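# Assemble the printed parts as shown on the card

## Task

Join the printed parts together so that they match the assembly pictured on the reference card.

## Robot and tools

Robot: two arms, left_arm and right_arm, each ending in an identical five-finger right hand (the hands are not mirrored, so each hand number means the same thing on both). Cameras: cam_high, cam_low, cam_left_wrist, cam_right_wrist, each 896x504. show_instructions (no arguments) displays the reference card. zoom_image takes camera (one of the four names) and region [x0, y0, x1, y1] in pixels from the top-left corner, at most 504 wide and 504 high, and works only on a camera in the newest set of images.

Frames: the scene frame has its origin at table-top height midway between the nominal arm bases, +z up, +x out over the table, and left_arm on the +y side. Image sides do not match arm names. The real bases are at left_arm (+0.002, +0.504, +0.247) and right_arm (+0.025, -0.566, +0.247) m, each rotated slightly about z. Every hand pose, velocity and offset for an arm is expressed in that arm's own base frame. Fixed cameras and the table use the scene frame.

Hand point: a point 0.05 m in front of the palm and 0.15 m out from the wrist flange. Its +z runs along the straight fingers, +y points out of the palm, +x runs across the palm away from the thumb. Straight fingertips lie about 0.06-0.07 m beyond it along +z and 0.06 m behind it along -y. A bracket on the little-finger side of the wrist can strike things, and with fingers level the wrist may hang up to 0.13 m (palm down) or 0.25 m (palm up) below the point.

The 28-number row (used by execute_actions and move), all values in [-1, 1]: left_arm dx, dy, dz, rx, ry, rz; left hand little, ring, middle, index, thumb_bend, thumb_turn, force_limit, speed; then the same fourteen for right_arm. Always send all 28 even if one arm is idle.
Pose numbers are offsets, not poses: they count from that arm's Hand target at the start of the action or move, along that arm's base axes, and 1.0 equals 0.6 m or 180 degrees. rx, ry, rz form one rotation vector, turning about the Hand target's position. Repeating an offset moves the arm again. Six zeros re-request the current Hand target. Orientation is clipped each step to within 32 degrees of the measured one.
Hand numbers are absolute targets. Fingers and thumb_bend: +1 straight/open, -1 curled/closed. thumb_turn: +1 beside the palm, -1 in front of it opposite the fingers. force_limit: -1 about 0 N up to +1 at 10 N at the fingertip (15 N for the two thumb motors). speed: -1 nearly stopped, rising linearly to full at +0.48 and above. No value means 'unchanged': to keep a hand as it is, resend the last eight numbers actually carried out for it; if none yet, send its hand_measured six plus hand_force_limit and hand_speed. With the thumb fully turned in, the hand can wrap objects roughly 0.035-0.065 m thick, or a handle down to 0.025 m. Close slowly (speed -0.94 or below) for a gentle grip. A motor starts only when its own target changes; to squeeze harder raise force_limit and send a more-closed target than hand_measured.

execute_actions: actions is a list of actions, each a table of up to 15 rows at 1/30 s per row (one action = 0.5 s); a short table repeats its last row. Every row counts from the action's starting Hand target. cameras optionally lists camera names (["all"], [] or names); an empty actions list returns images by default.

move: target is one 28-number row or a list of up to 15 rows, all offsets from the same starting Hand targets. speed is the top path speed in m/s, 0.002 to 3.2 (default 0.25), one value or one per target; rotation is capped at twice that in rad/s. blend in metres rounds corners of a list (0 = stop at each). stop_force, 4 to 120 N for both arms, ends an arm's path when its wrist sensor feels that much push against the motion; unreliable if the hand turns, and leave it out when backing away from a contact. zero (only with stop_force, default true) rezeroes moving arms first. blocking=false returns after 0.5 s while the move continues (not allowed with stop_force). Paths last 0.5 to 10 s, ignore obstacles and the other arm, and lag or overshoot more at speed. Keep paths away from an arm's own base. The result adds a move: line with an ending such as done, off_target, moving, held or fault, plus limits (paced = pose clipped, held = steps withheld). An unnamed arm is done.

wait: seconds 0 to 10, arms hold. stop: brakes a running move. zero_wrist_force: arm = left_arm or right_arm. finished_scene: optional scene 1; ends the episode for good.

Results: end_effector_position (m), end_effector_quat_wxyz, velocities, Hand target (the next offsets' origin), joint positions and torques, Wrist force/torque in the hand's own axes (plus the peak since last shown), hand_measured, hand_stopped_by (moving, target, force, stalled, fault) and hand_load_n (positive = finger pushed open; a lost grip shows as load near 0). A hand point often rests a little short of its Hand target; send the remaining distance as an offset.

Avoid: anything leaving the table or dropping far; releasing moving parts; fast impacts; any contact or grip between the two hands/arms; pushing past a firm contact (arms are stiff). About 150 N net force or a joint torque over its limit (293/293/133/48/48/48 N m) stops the arm for 10 s; motors at 85 C lock the arm for 30-60 s, so avoid long holds at full stretch. The assembly must stay correct once the robot lets go.

Each tool is called as name(argument=value, ...) on one line, values as JSON.

Reference images:

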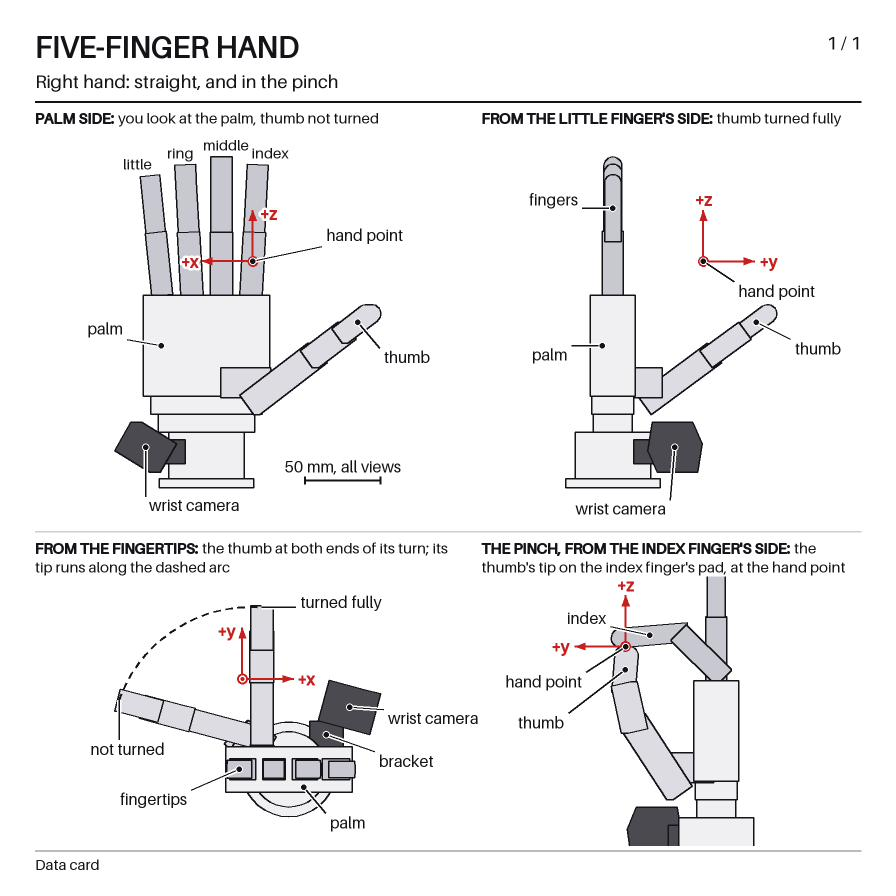

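## Session

I'll start by viewing the scene and the instruction page.

execute_actions(actions=[], cameras=["all"])

show_instructions()

Scene clock: 0.00 s.
left_arm: end_effector_position=(+0.8393, +0.4643, -0.0014) hand_measured=(+1.000, +1.000, +1.000, +1.000, +1.000, +1.000) hand_load_n=(+0.0, +0.0, +0.0, +0.0, +0.0, -0.5) hand_stopped_by=(target, target, target, target, target, target) hand_force_limit=0.00 hand_speed=-0.80 end_effector_quat_wxyz=(-0.552, +0.764, -0.128, +0.309) | right_arm: end_effector_position=(+0.7728, +0.0518, +0.0741) hand_measured=(+1.000, +1.000, +1.000, +1.000, +1.000, +1.000) hand_load_n=(+0.0, +0.0, +0.0, +0.0, +0.0, +0.0) hand_stopped_by=(target, target, target, target, target, target) hand_force_limit=0.00 hand_speed=-0.80 end_effector_quat_wxyz=(-0.207, -0.398, +0.826, -0.342)
Joint positions: left_arm=[0.129 -0.909 1.765 -0.581 0.825 -3.674] | right_arm=[0.036 -0.718 1.275 1.155 2.384 -2.372]
Joint velocities: within noise
Joint torques (N m): no reading
Wrist force (N): no reading
Wrist torque (N m): no reading
Wrist force, peak (N): no reading
Hand target: left_arm +0.8393, +0.4643, -0.0014; -0.552, +0.764, -0.128, +0.309 | right_arm +0.7728, +0.0518, +0.0741; -0.207, -0.398, +0.826, -0.342

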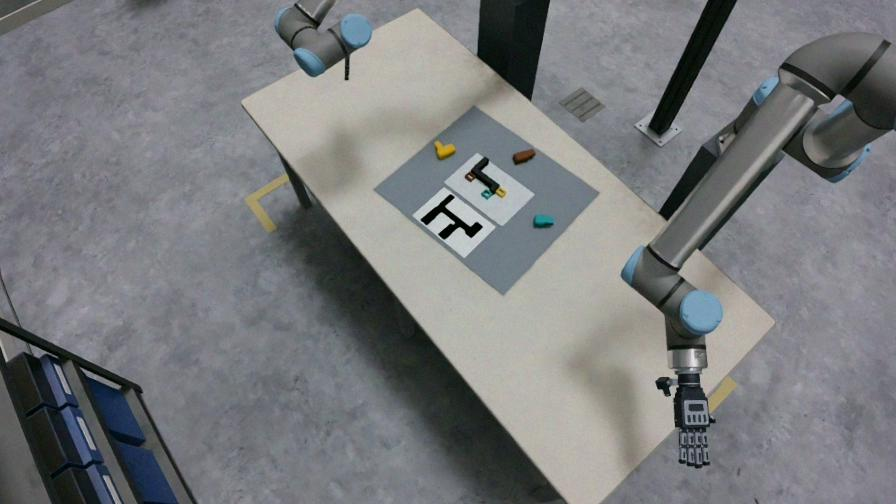

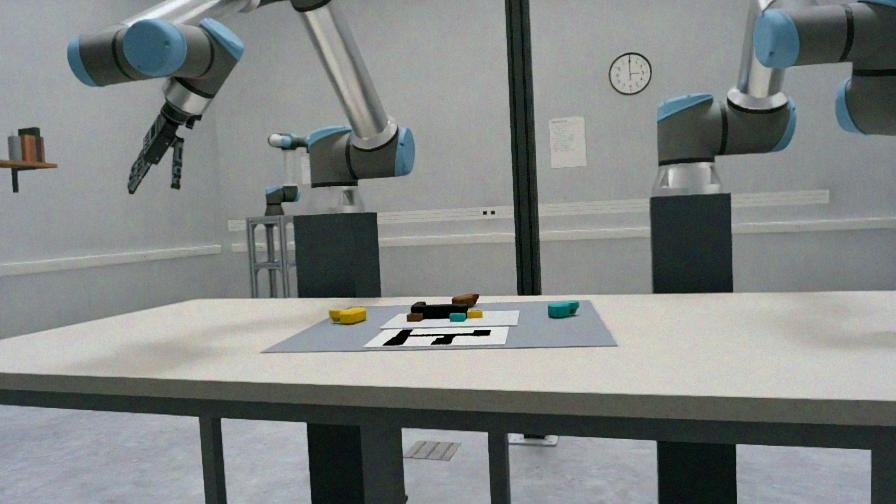

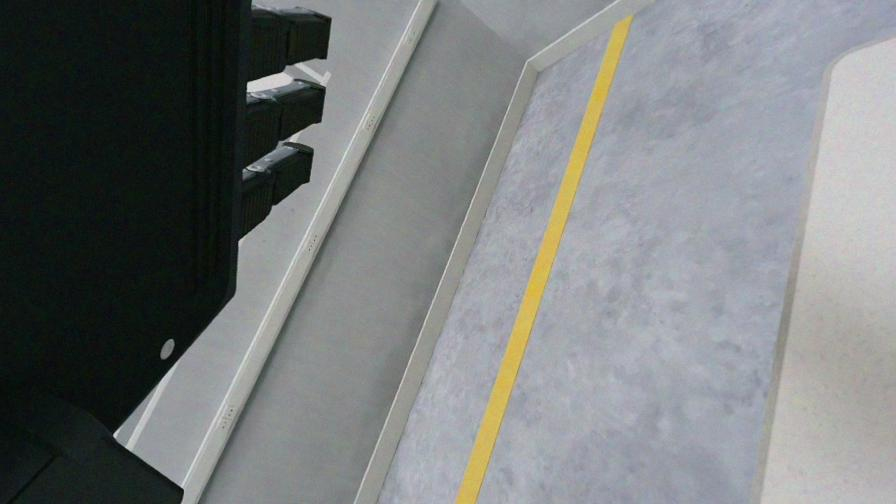

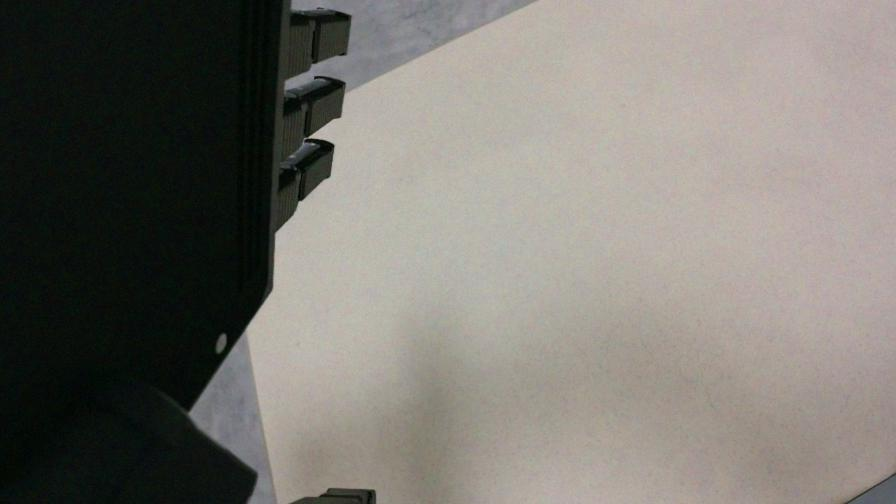

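Reference images for this scene: FIVE-FINGER HAND page 1.

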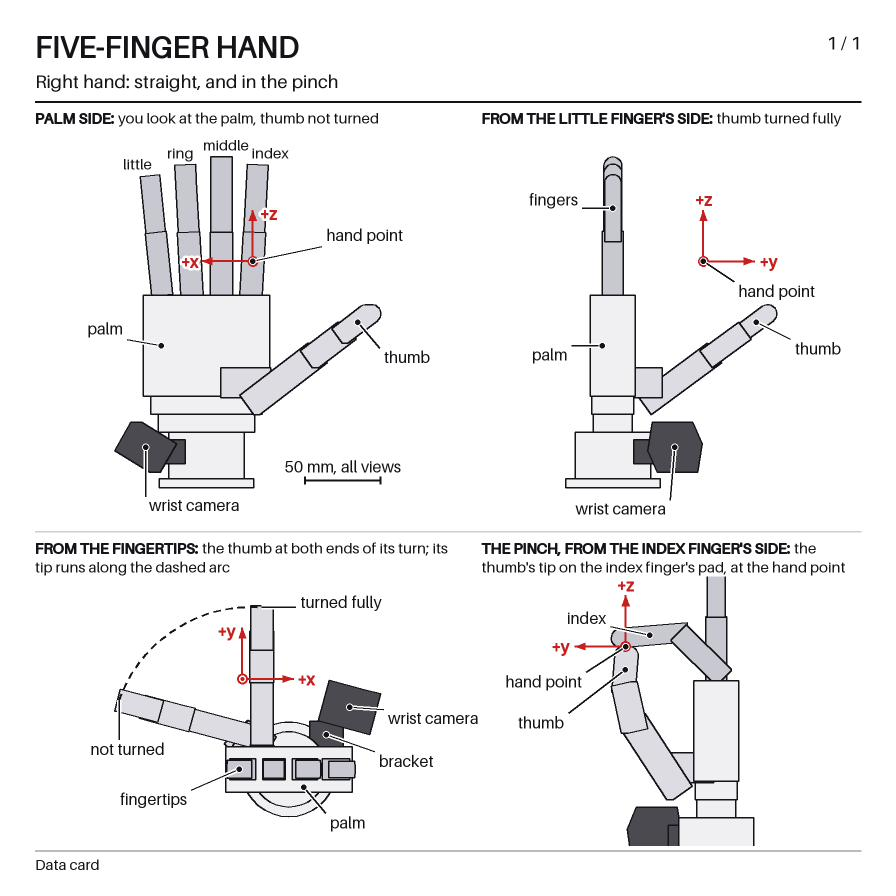

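zoom_image(camera="cam_high", region=[360, 95, 620, 300])

zoom_image(camera="cam_high", region=[400, 175, 510, 265])

zoom_image(camera="cam_high", region=[425, 130, 565, 235])

zoom_image(camera="cam_low", region=[250, 270, 630, 370])

Scaled by 1.938.

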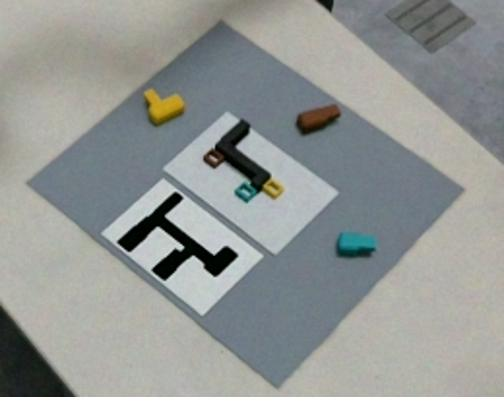

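Scaled by 4.582.

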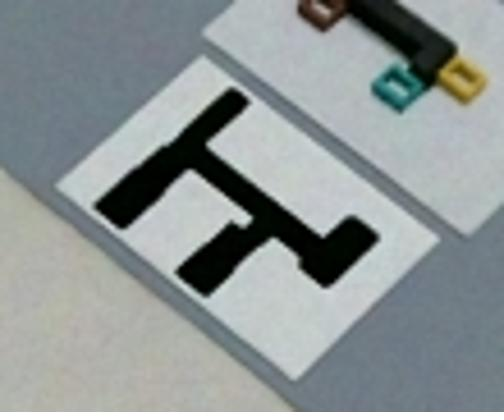

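Scaled by 3.600.

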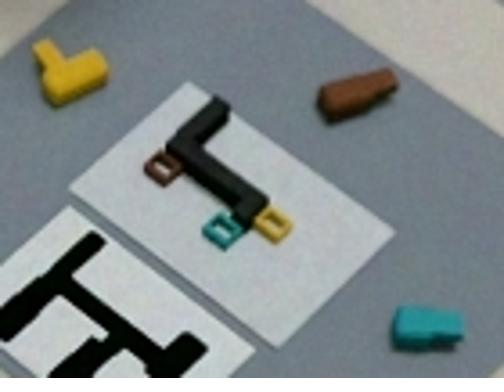

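Scaled by 1.326.

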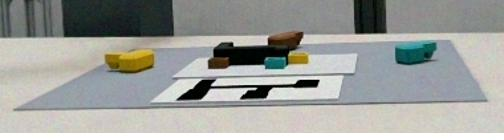

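move(target=[0,0,0,0,0,0,1,1,1,1,1,1,0,-0.8,-0.4547,0.7470,0.0432,0.2589,0.0636,0.2017,1,1,1,1,1,1,0,-0.8], speed=0.4, cameras=["cam_high", "cam_low", "cam_right_wrist"])

Scene clock: 5.77 s.
left_arm: end_effector_position=(+0.8393, +0.4643, -0.0014) hand_measured=(+1.000, +1.000, +1.000, +1.000, +1.000, +1.000) hand_load_n=(+0.0, +0.0, +0.0, +0.0, +0.0, +0.0) hand_stopped_by=(target, target, target, target, target, target) hand_force_limit=0.00 hand_speed=-0.80 end_effector_quat_wxyz=(-0.552, +0.764, -0.128, +0.309) | right_arm: end_effector_position=(+0.5001, +0.4997, +0.1000) hand_measured=(+1.000, +1.000, +1.000, +1.000, +1.000, +1.000) hand_load_n=(+0.0, +0.0, +0.0, -0.5, -0.5, +0.0) hand_stopped_by=(target, target, target, target, target, target) hand_force_limit=0.00 hand_speed=-0.80 end_effector_quat_wxyz=(+0.000, +0.707, -0.707, +0.000)
Joint positions: left_arm=[0.129 -0.909 1.765 -0.581 0.825 -3.674] | right_arm=[0.456 -0.958 1.541 0.988 1.571 -2.685]
Joint torques (N m): left_arm=[1.45 -84.55 -26.69 -0.86 -0.82 -0.42] | right_arm=[17.66 -62.82 -35.71 1.58 -2.01 -3.42]
Wrist force (N): left_arm=[0.3 0.2 0.3] | right_arm=[0.1 0.0 -0.1]
Wrist torque (N m): left_arm=[0.01 -0.05 0.02] | right_arm=[-0.15 -0.19 0.24]
Wrist force, peak (N): left_arm=[0.2 0.3 0.7] | right_arm=[0.2 -1.3 0.9]
Hand target: left_arm +0.8393, +0.4643, -0.0014; -0.552, +0.764, -0.128, +0.309 | right_arm +0.4999, +0.5000, +0.1000; +0.000, +0.707, -0.707, +0.000
Off the commanded pose: left_arm 0.000 m, 0 deg | right_arm 0.000 m, 0 deg.
move: done
Images, in order (width x height): cam_high 896x504, cam_low 896x504, cam_right_wrist 896x504.

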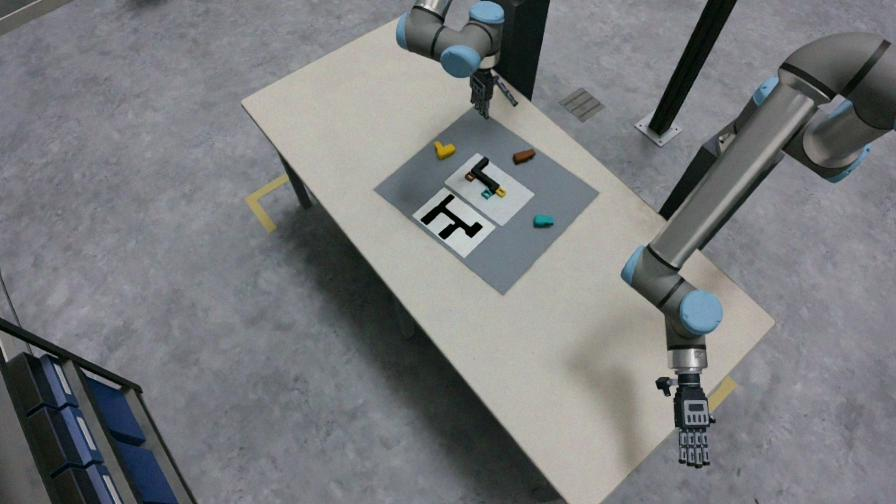

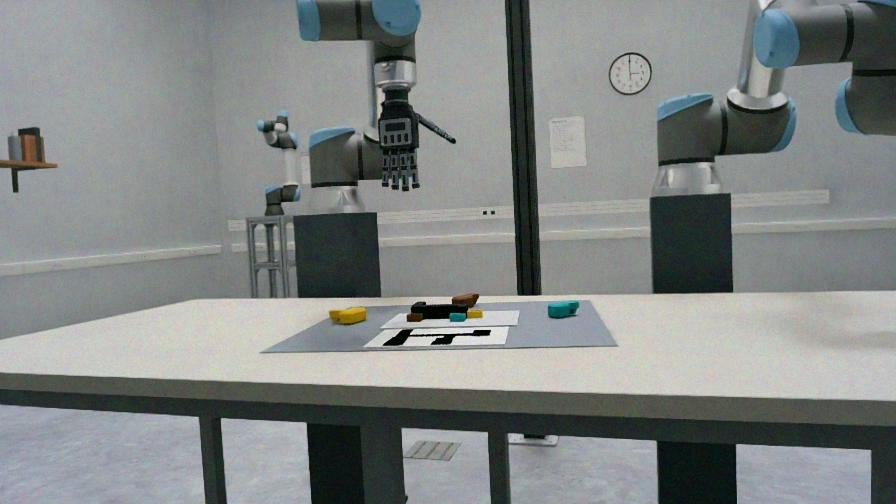

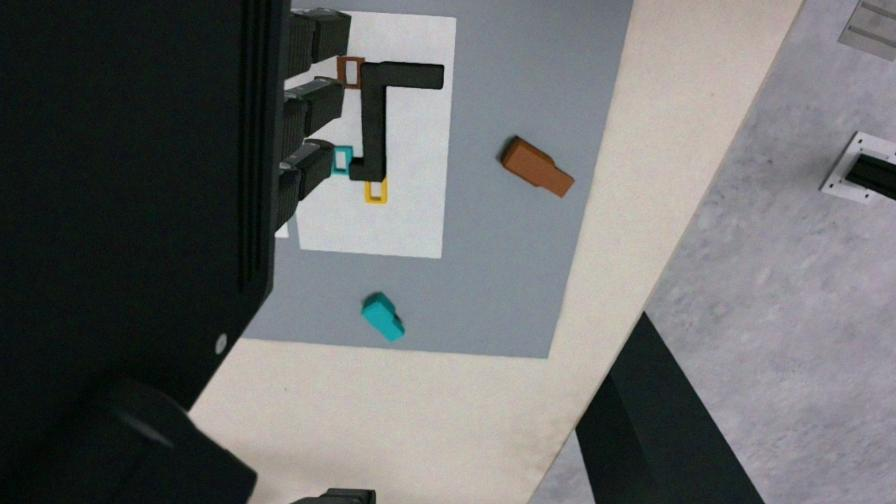

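zoom_image(camera="cam_right_wrist", region=[280, 0, 470, 270])

zoom_image(camera="cam_right_wrist", region=[470, 110, 610, 220])

zoom_image(camera="cam_right_wrist", region=[330, 270, 450, 360])

Scaled by 1.867.

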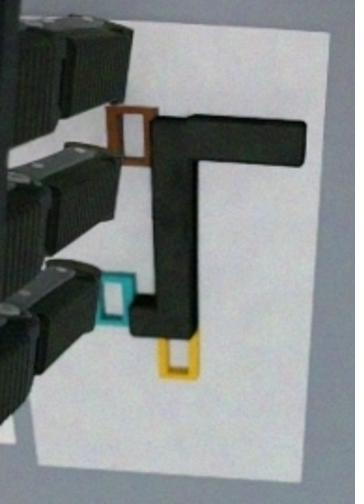

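Scaled by 3.600.

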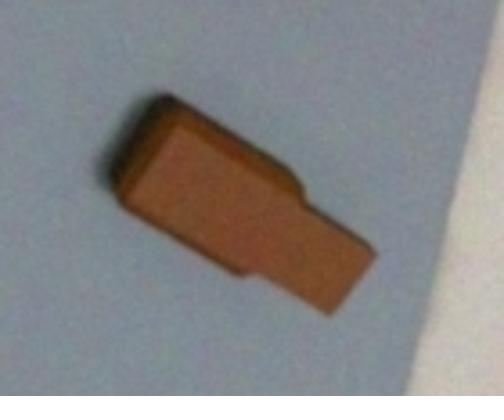

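Scaled by 4.200.

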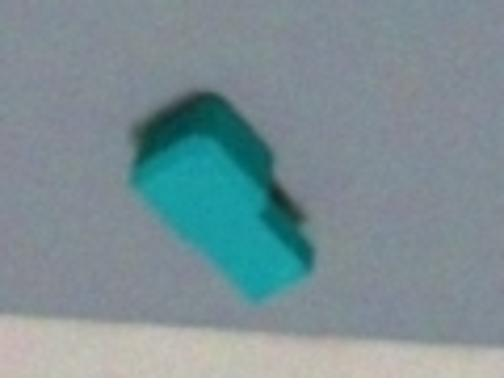

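zoom_image(camera="cam_low", region=[540, 290, 590, 325])

zoom_image(camera="cam_low", region=[325, 300, 375, 330])

zoom_image(camera="cam_low", region=[400, 285, 500, 335])

Scaled by 10.080.

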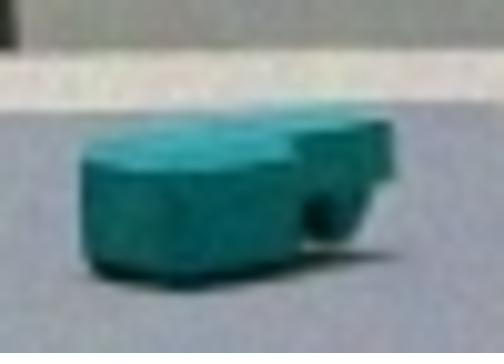

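Scaled by 10.080.

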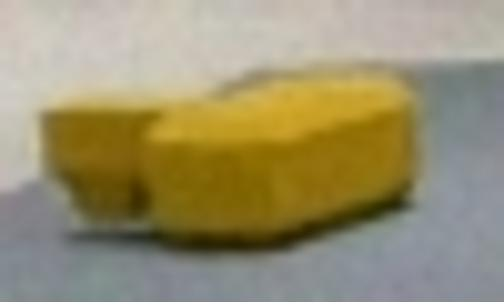

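Scaled by 5.040.

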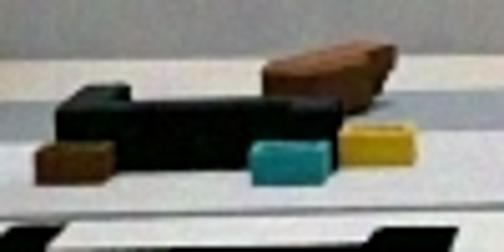

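move(target=[0,0,0,0,0,0,1,1,1,1,1,1,0,-0.8,0.3012,0.1585,0.0217,-0.1722,0,0,1,1,1,1,1,1,0,-0.8], speed=0.4, cameras=["cam_right_wrist"])

Scene clock: 13.47 s.
left_arm: end_effector_position=(+0.8393, +0.4643, -0.0014) hand_measured=(+1.000, +1.000, +1.000, +1.000, +1.000, +1.000) hand_load_n=(+0.0, +0.0, +0.0, +0.0, +0.0, +0.0) hand_stopped_by=(target, target, target, target, target, target) hand_force_limit=0.00 hand_speed=-0.80 end_effector_quat_wxyz=(-0.552, +0.764, -0.128, +0.309) | right_arm: end_effector_position=(+0.6806, +0.5951, +0.1130) hand_measured=(+1.000, +1.000, +1.000, +1.000, +1.000, +1.000) hand_load_n=(+0.5, +0.0, +0.0, +0.0, +0.0, +0.0) hand_stopped_by=(target, target, target, target, target, target) hand_force_limit=0.00 hand_speed=-0.80 end_effector_quat_wxyz=(+0.189, +0.681, -0.681, +0.189)
Joint positions: left_arm=[0.129 -0.909 1.765 -0.581 0.825 -3.674] | right_arm=[0.59 -0.414 0.603 1.705 2.013 -2.478]
Joint torques (N m): left_arm=[1.22 -85.72 -26.38 -0.71 -0.88 -0.49] | right_arm=[19 -94.15 -40.67 5.94 3.03 4.01]
Wrist force (N): left_arm=[0.0 0.1 0.5] | right_arm=[-0.2 -0.3 -0.4]
Wrist torque (N m): left_arm=[-0.02 -0.02 0.01] | right_arm=[-0.17 0.01 0.02]
Wrist force, peak (N): left_arm=[0.3 0.4 0.5] | right_arm=[-0.5 -0.9 -1.5]
Hand target: left_arm +0.8393, +0.4643, -0.0014; -0.552, +0.764, -0.128, +0.309 | right_arm +0.6807, +0.5951, +0.1130; +0.189, +0.681, -0.681, +0.189
Off the commanded pose: left_arm 0.000 m, 0 deg | right_arm 0.000 m, 0 deg.
move: done
Images, in order (width x height): cam_right_wrist 896x504.

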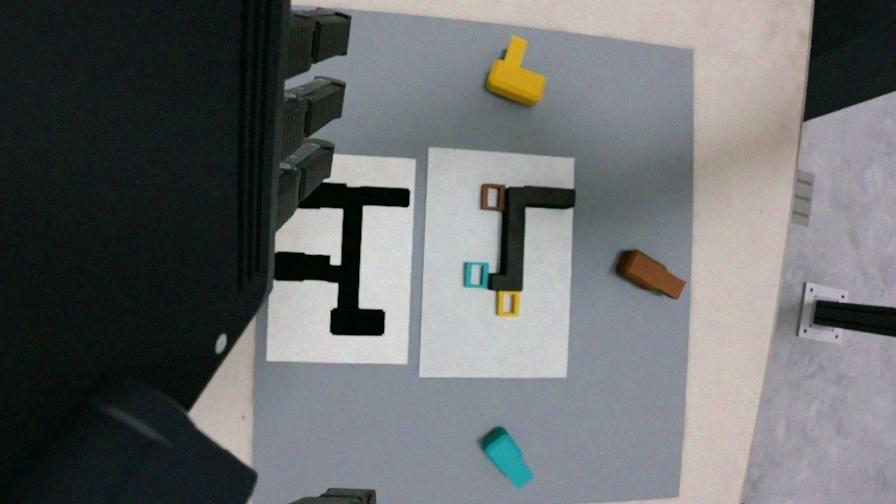

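zoom_image(camera="cam_right_wrist", region=[265, 140, 425, 370])

zoom_image(camera="cam_right_wrist", region=[420, 140, 580, 370])

zoom_image(camera="cam_right_wrist", region=[470, 20, 570, 120])

zoom_image(camera="cam_right_wrist", region=[600, 230, 700, 320])

zoom_image(camera="cam_right_wrist", region=[460, 410, 560, 504])

Scaled by 2.191.

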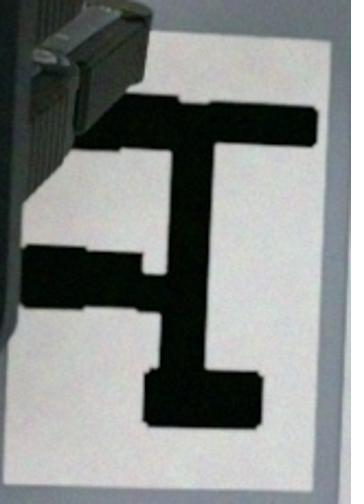

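Scaled by 2.191.

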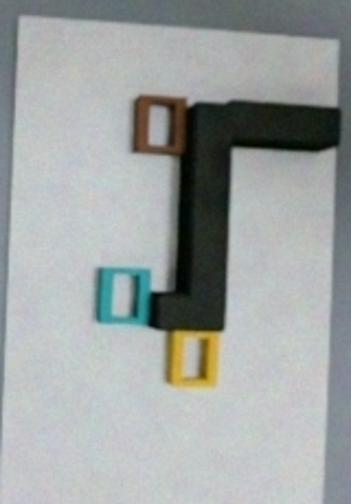

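Scaled by 5.040.

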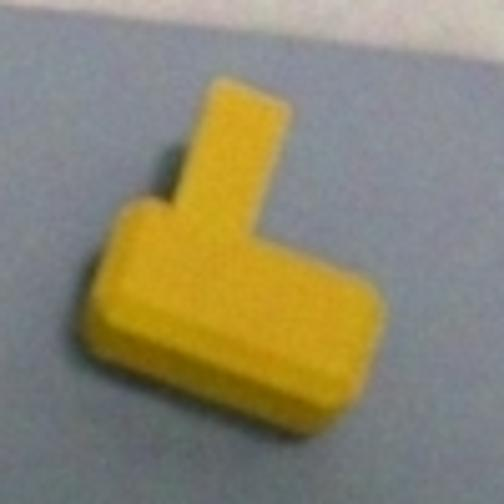

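Scaled by 5.040.

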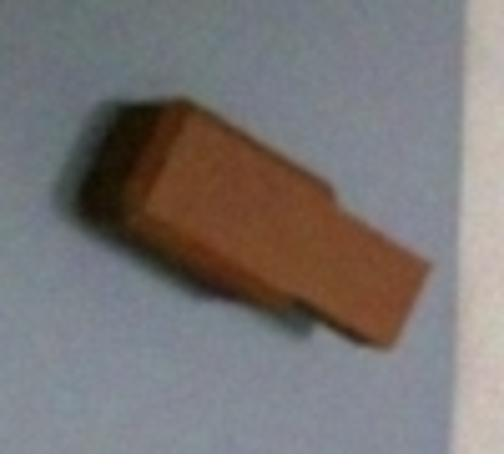

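Scaled by 5.040.

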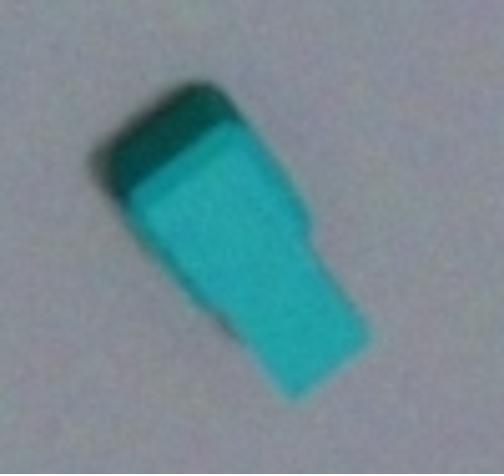

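move(target=[-0.2669,-0.7769,0.1667,-0.2876,-0.0812,0.2978,1,1,1,1,1,1,0,-0.8,-0.3912,0.0315,-0.3100,0.3266,-0.2481,0.3793,1,1,0.4,0.4,0.5,-1,0,-0.2], speed=0.45, cameras=["all"])

Scene clock: 31.80 s.
left_arm: end_effector_position=(+0.6792, -0.0017, +0.0986) hand_measured=(+1.000, +1.000, +1.000, +1.000, +1.000, +1.000) hand_load_n=(+0.0, +0.0, +0.0, +0.0, +0.0, +0.0) hand_stopped_by=(target, target, target, target, target, target) hand_force_limit=0.00 hand_speed=-0.80 end_effector_quat_wxyz=(-0.265, +0.853, +0.425, +0.148) | right_arm: end_effector_position=(+0.4459, +0.6140, -0.0730) hand_measured=(+1.000, +1.000, +0.400, +0.400, +0.500, -1.000) hand_load_n=(+0.0, +0.0, -0.5, +0.0, +0.0, +0.0) hand_stopped_by=(target, target, target, target, target, target) hand_force_limit=0.00 hand_speed=-0.20 end_effector_quat_wxyz=(-0.517, +0.812, -0.229, +0.146)
Joint positions: left_arm=[-0.435 -1.023 1.76 1.096 1.006 -6.149] | right_arm=[0.532 -1.037 2.129 -0.606 1.132 -3.363]
Joint torques (N m): left_arm=[-9.64 -92.2 -32.47 6.97 2.8 -3.27] | right_arm=[-25.96 -46.09 -8.81 -1.6 -1.61 3.9]
Wrist force (N): left_arm=[-0.5 -1.0 0.4] | right_arm=[0.5 0.4 0.3]
Wrist torque (N m): left_arm=[-0.11 0.03 0.07] | right_arm=[0.22 -0.28 0.02]
Wrist force, peak (N): left_arm=[-0.8 -1.3 0.7] | right_arm=[0.1 1.0 -0.6]
Hand target: left_arm +0.6791, -0.0018, +0.0986; -0.265, +0.853, +0.426, +0.148 | right_arm +0.4459, +0.6140, -0.0730; -0.517, +0.812, -0.229, +0.146
Off the commanded pose: left_arm 0.000 m, 0 deg | right_arm 0.000 m, 0 deg.
move: done

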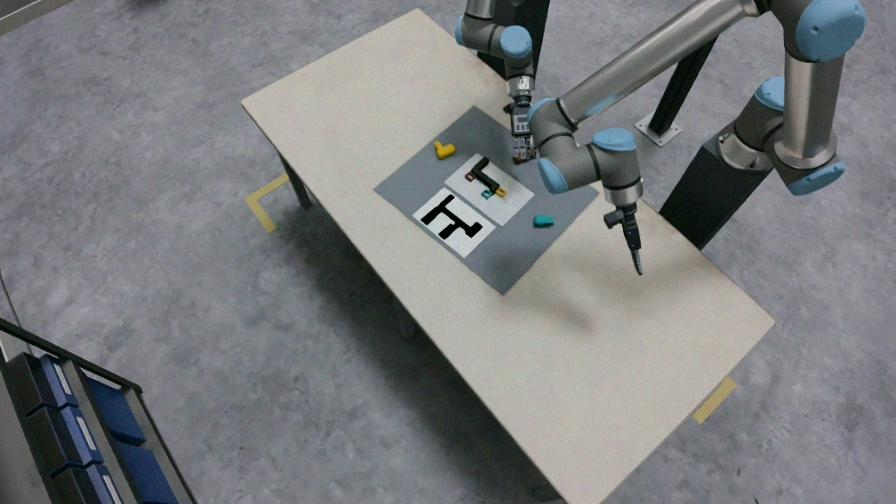

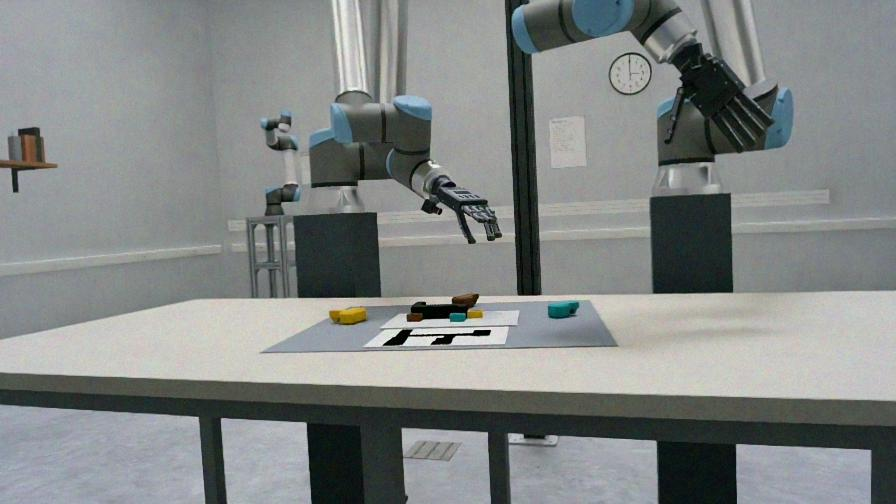

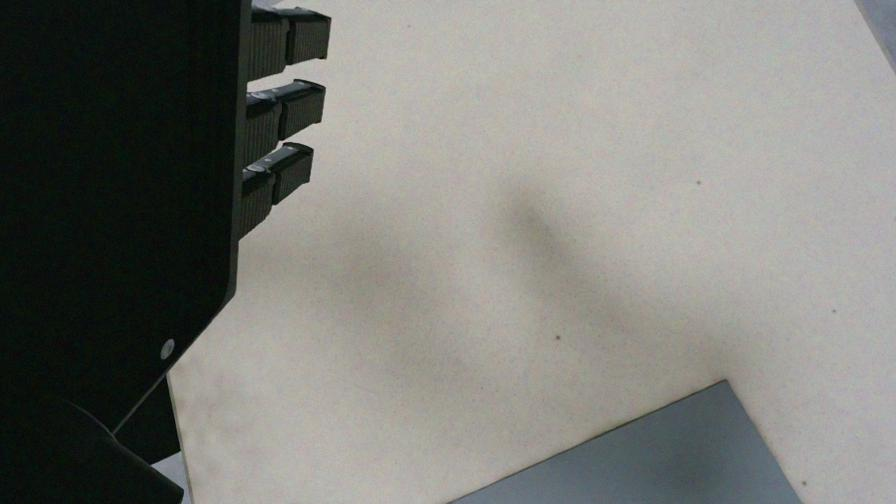

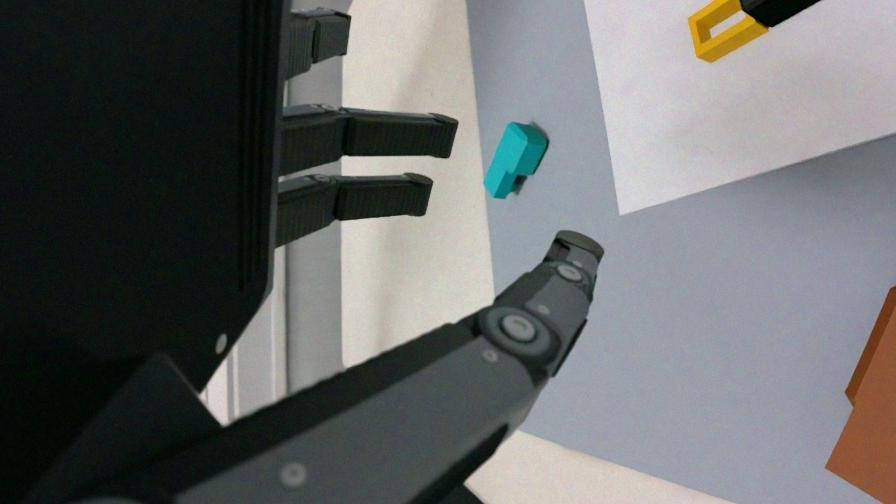

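zoom_image(camera="cam_right_wrist", region=[430, 0, 896, 300])

zoom_image(camera="cam_right_wrist", region=[646, 254, 896, 504])

zoom_image(camera="cam_high", region=[440, 80, 680, 260])

Scaled by 1.082.

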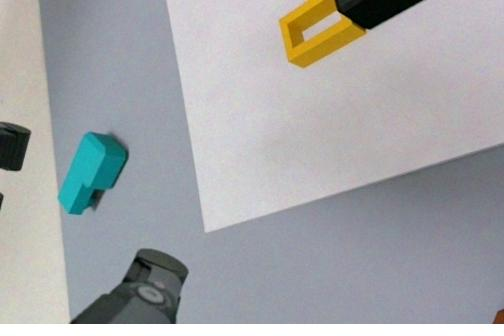

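Scaled by 2.016.

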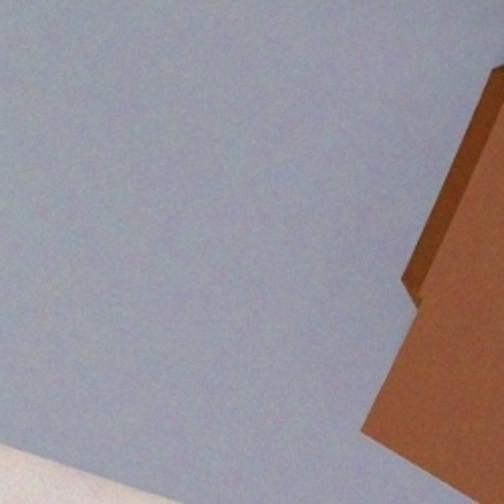

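Scaled by 2.100.

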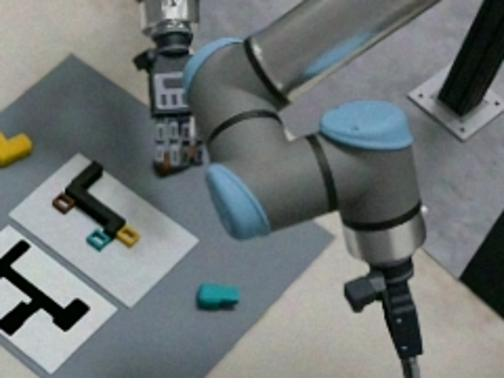

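move(target=[-0.2685,-0.6137,-0.1127,-0.192,-0.0544,0.1986,1,1,1,1,1,1,0,-0.8,-0.0875,-0.1128,-0.1233,0,0,0.0822,1,1,0.4,0.4,0.5,-1,0,-0.2], speed=0.4, cameras=["cam_left_wrist", "cam_right_wrist"])

Scene clock: 43.37 s.
left_arm: end_effector_position=(+0.5187, -0.3692, +0.0310) hand_measured=(+1.000, +1.000, +1.000, +1.000, +1.000, +1.000) hand_load_n=(+0.0, +0.0, +0.0, +0.0, +0.0, +0.0) hand_stopped_by=(target, target, target, target, target, target) hand_force_limit=0.00 hand_speed=-0.80 end_effector_quat_wxyz=(+0.014, +0.893, +0.417, -0.166) | right_arm: end_effector_position=(+0.3934, +0.5463, -0.1470) hand_measured=(+1.000, +1.000, +0.400, +0.400, +0.500, -1.000) hand_load_n=(+0.0, +0.0, +0.0, +0.0, +0.0, +0.0) hand_stopped_by=(target, target, target, target, target, target) hand_force_limit=0.00 hand_speed=-0.20 end_effector_quat_wxyz=(-0.531, +0.835, -0.123, +0.078)
Joint positions: left_arm=[-0.716 -0.987 1.824 0.846 1.886 -6.285] | right_arm=[0.377 -0.915 2.211 -0.65 0.78 -3.633]
Joint torques (N m): left_arm=[12.88 -59.03 -30.11 6.8 4.19 -3.38] | right_arm=[-26.23 -44.81 -15.02 3.11 -3.03 -3.82]
Wrist force (N): left_arm=[0.7 -0.3 0.5] | right_arm=[0.6 0.2 0.0]
Wrist torque (N m): left_arm=[0.08 -0.18 0.04] | right_arm=[0.23 -0.29 0.19]
Wrist force, peak (N): left_arm=[0.0 -1.3 1.5] | right_arm=[0.9 0.6 0.0]
Hand target: left_arm +0.5180, -0.3700, +0.0310; +0.004, +0.770, +0.636, -0.046 | right_arm +0.3934, +0.5463, -0.1470; -0.531, +0.835, -0.123, +0.078
Off the commanded pose: left_arm 0.001 m, 44 deg; orientation clipped | right_arm 0.000 m, 0 deg.
joint sent to its limit (left arm) — joint 6 (wrist 3), lower limit. The joint targets are off in orientation, not in position.
move: off_target (left_arm); limits=paced
Images, in order (width x height): cam_left_wrist 896x504, cam_right_wrist 896x504.

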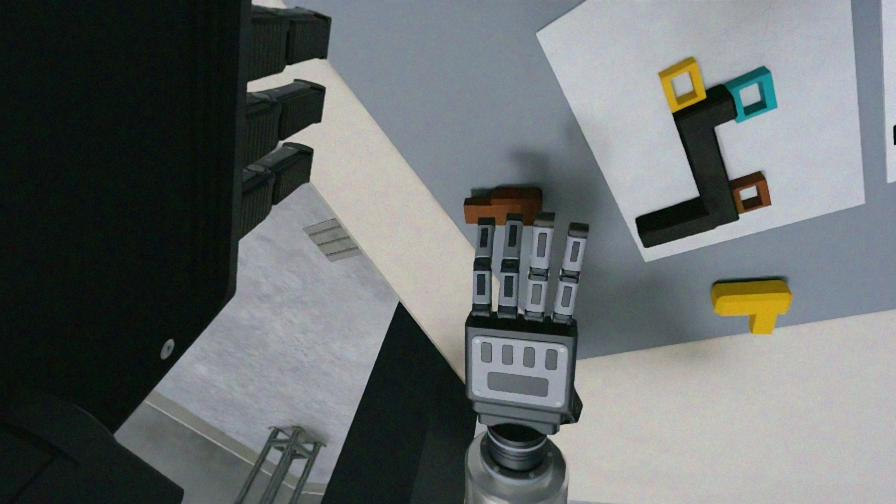

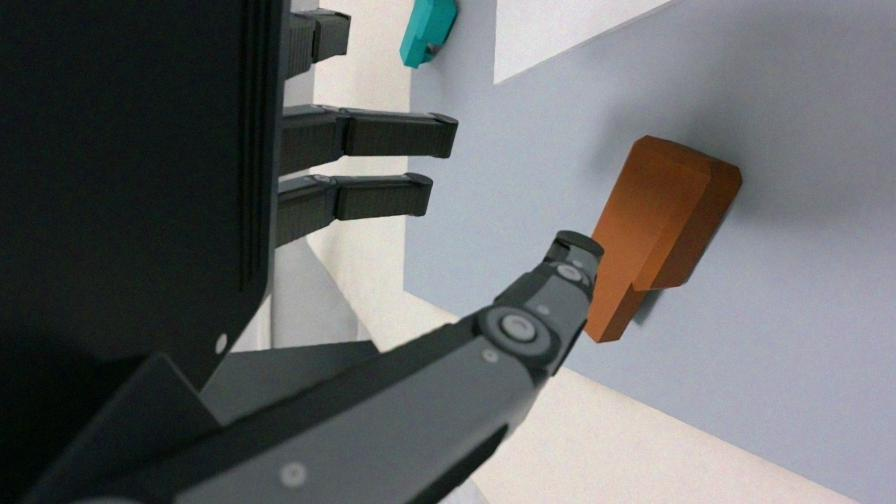

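zoom_image(camera="cam_right_wrist", region=[560, 110, 770, 360])

zoom_image(camera="cam_left_wrist", region=[440, 160, 600, 330])

zoom_image(camera="cam_left_wrist", region=[620, 40, 800, 260])

zoom_image(camera="cam_left_wrist", region=[690, 250, 810, 350])

Scaled by 2.016.

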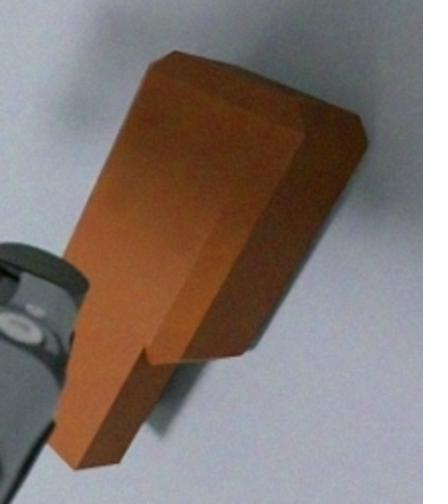

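Scaled by 2.965.

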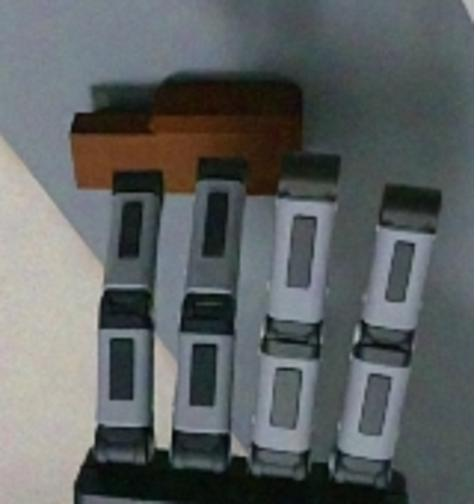

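Scaled by 2.291.

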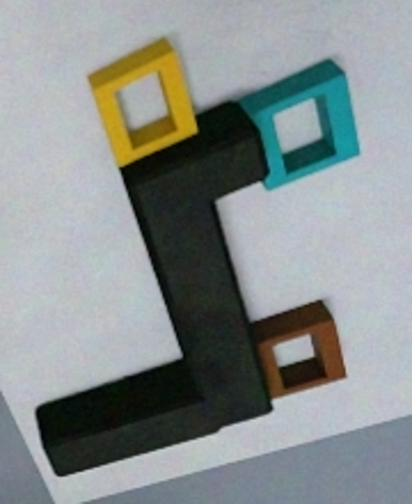

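Scaled by 4.200.

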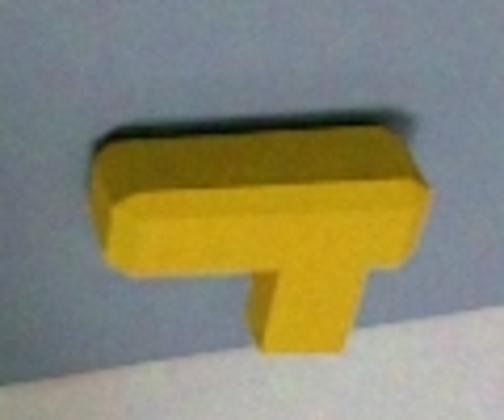

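move(target=[0,0,0,-0.0603,0.0513,-0.1592,1,1,1,1,1,1,0,-0.8,0.0197,-0.0215,-0.075,0,0,0,1,1,0.4,0.4,0.5,-1,0,-0.2], speed=0.15, cameras=["cam_left_wrist", "cam_right_wrist"])

Scene clock: 46.77 s.
left_arm: end_effector_position=(+0.5181, -0.3699, +0.0310) hand_measured=(+1.000, +1.000, +1.000, +1.000, +1.000, +1.000) hand_load_n=(+0.0, +0.0, +0.0, +0.0, +0.0, +0.0) hand_stopped_by=(target, target, target, target, target, target) hand_force_limit=0.00 hand_speed=-0.80 end_effector_quat_wxyz=(+0.014, +0.894, +0.417, -0.166) | right_arm: end_effector_position=(+0.4052, +0.5335, -0.1918) hand_measured=(+1.000, +1.000, +0.400, +0.400, +0.500, -1.000) hand_load_n=(+0.0, +0.0, +0.0, -0.5, +0.0, +0.0) hand_stopped_by=(target, target, target, target, target, target) hand_force_limit=0.00 hand_speed=-0.20 end_effector_quat_wxyz=(-0.531, +0.835, -0.123, +0.078)
Joint positions: left_arm=[-0.717 -0.987 1.825 0.845 1.887 -6.285] | right_arm=[0.341 -0.823 2.192 -0.701 0.752 -3.664]
Joint torques (N m): left_arm=[-10.89 -90.66 -16.28 0.95 4.48 -3.35] | right_arm=[-23.79 -49.86 -12.04 -0.7 -2.89 -4.23]
Wrist force (N): left_arm=[0.5 -0.6 0.6] | right_arm=[0.6 -0.1 -0.1]
Wrist torque (N m): left_arm=[0.03 -0.16 0.02] | right_arm=[0.19 -0.29 0.19]
Wrist force, peak (N): left_arm=[0.6 -1.0 1.0] | right_arm=[1.2 0.6 0.3]
Hand target: left_arm +0.5180, -0.3700, +0.0310; +0.014, +0.893, +0.417, -0.166 | right_arm +0.4053, +0.5334, -0.1920; -0.531, +0.835, -0.123, +0.078
Off the commanded pose: left_arm 0.000 m, 0 deg | right_arm 0.000 m, 0 deg.
joint sent to its limit (left arm) — joint 6 (wrist 3), lower limit. The joint targets still meet the commanded pose.
move: done
Images, in order (width x height): cam_left_wrist 896x504, cam_right_wrist 896x504.

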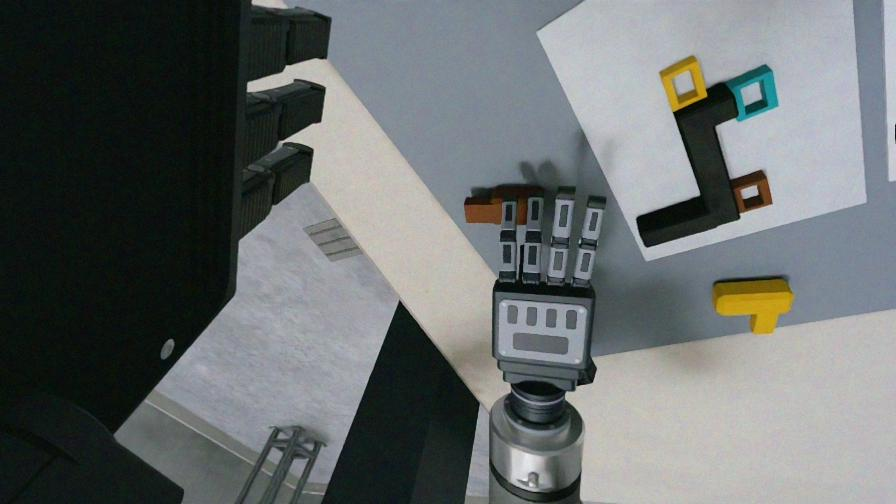

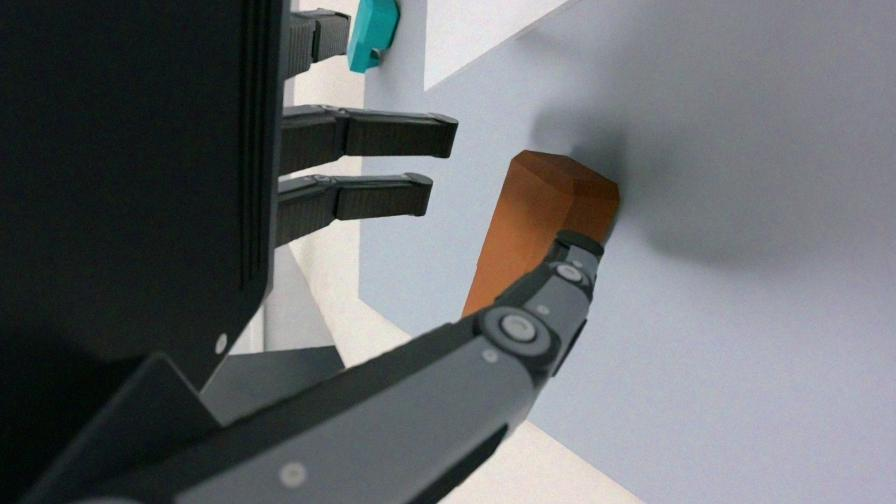

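zoom_image(camera="cam_right_wrist", region=[440, 130, 640, 330])

zoom_image(camera="cam_left_wrist", region=[450, 160, 630, 300])

Scaled by 2.520.

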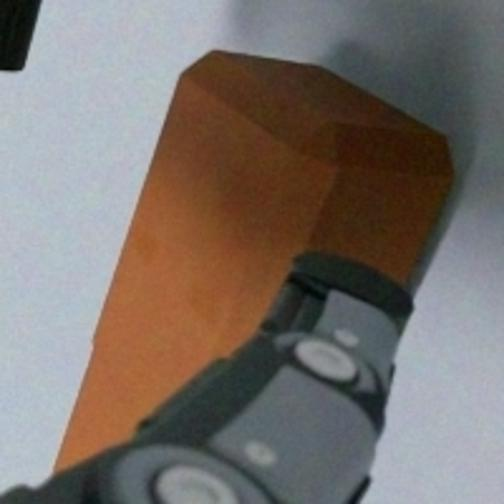

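Scaled by 2.800.

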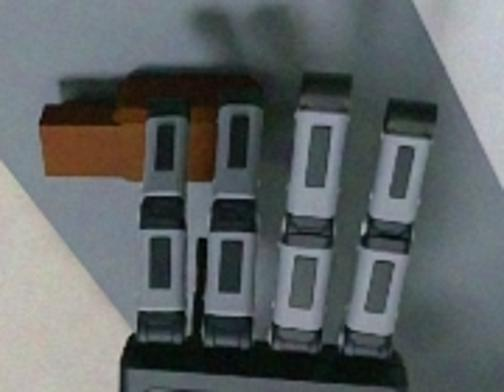

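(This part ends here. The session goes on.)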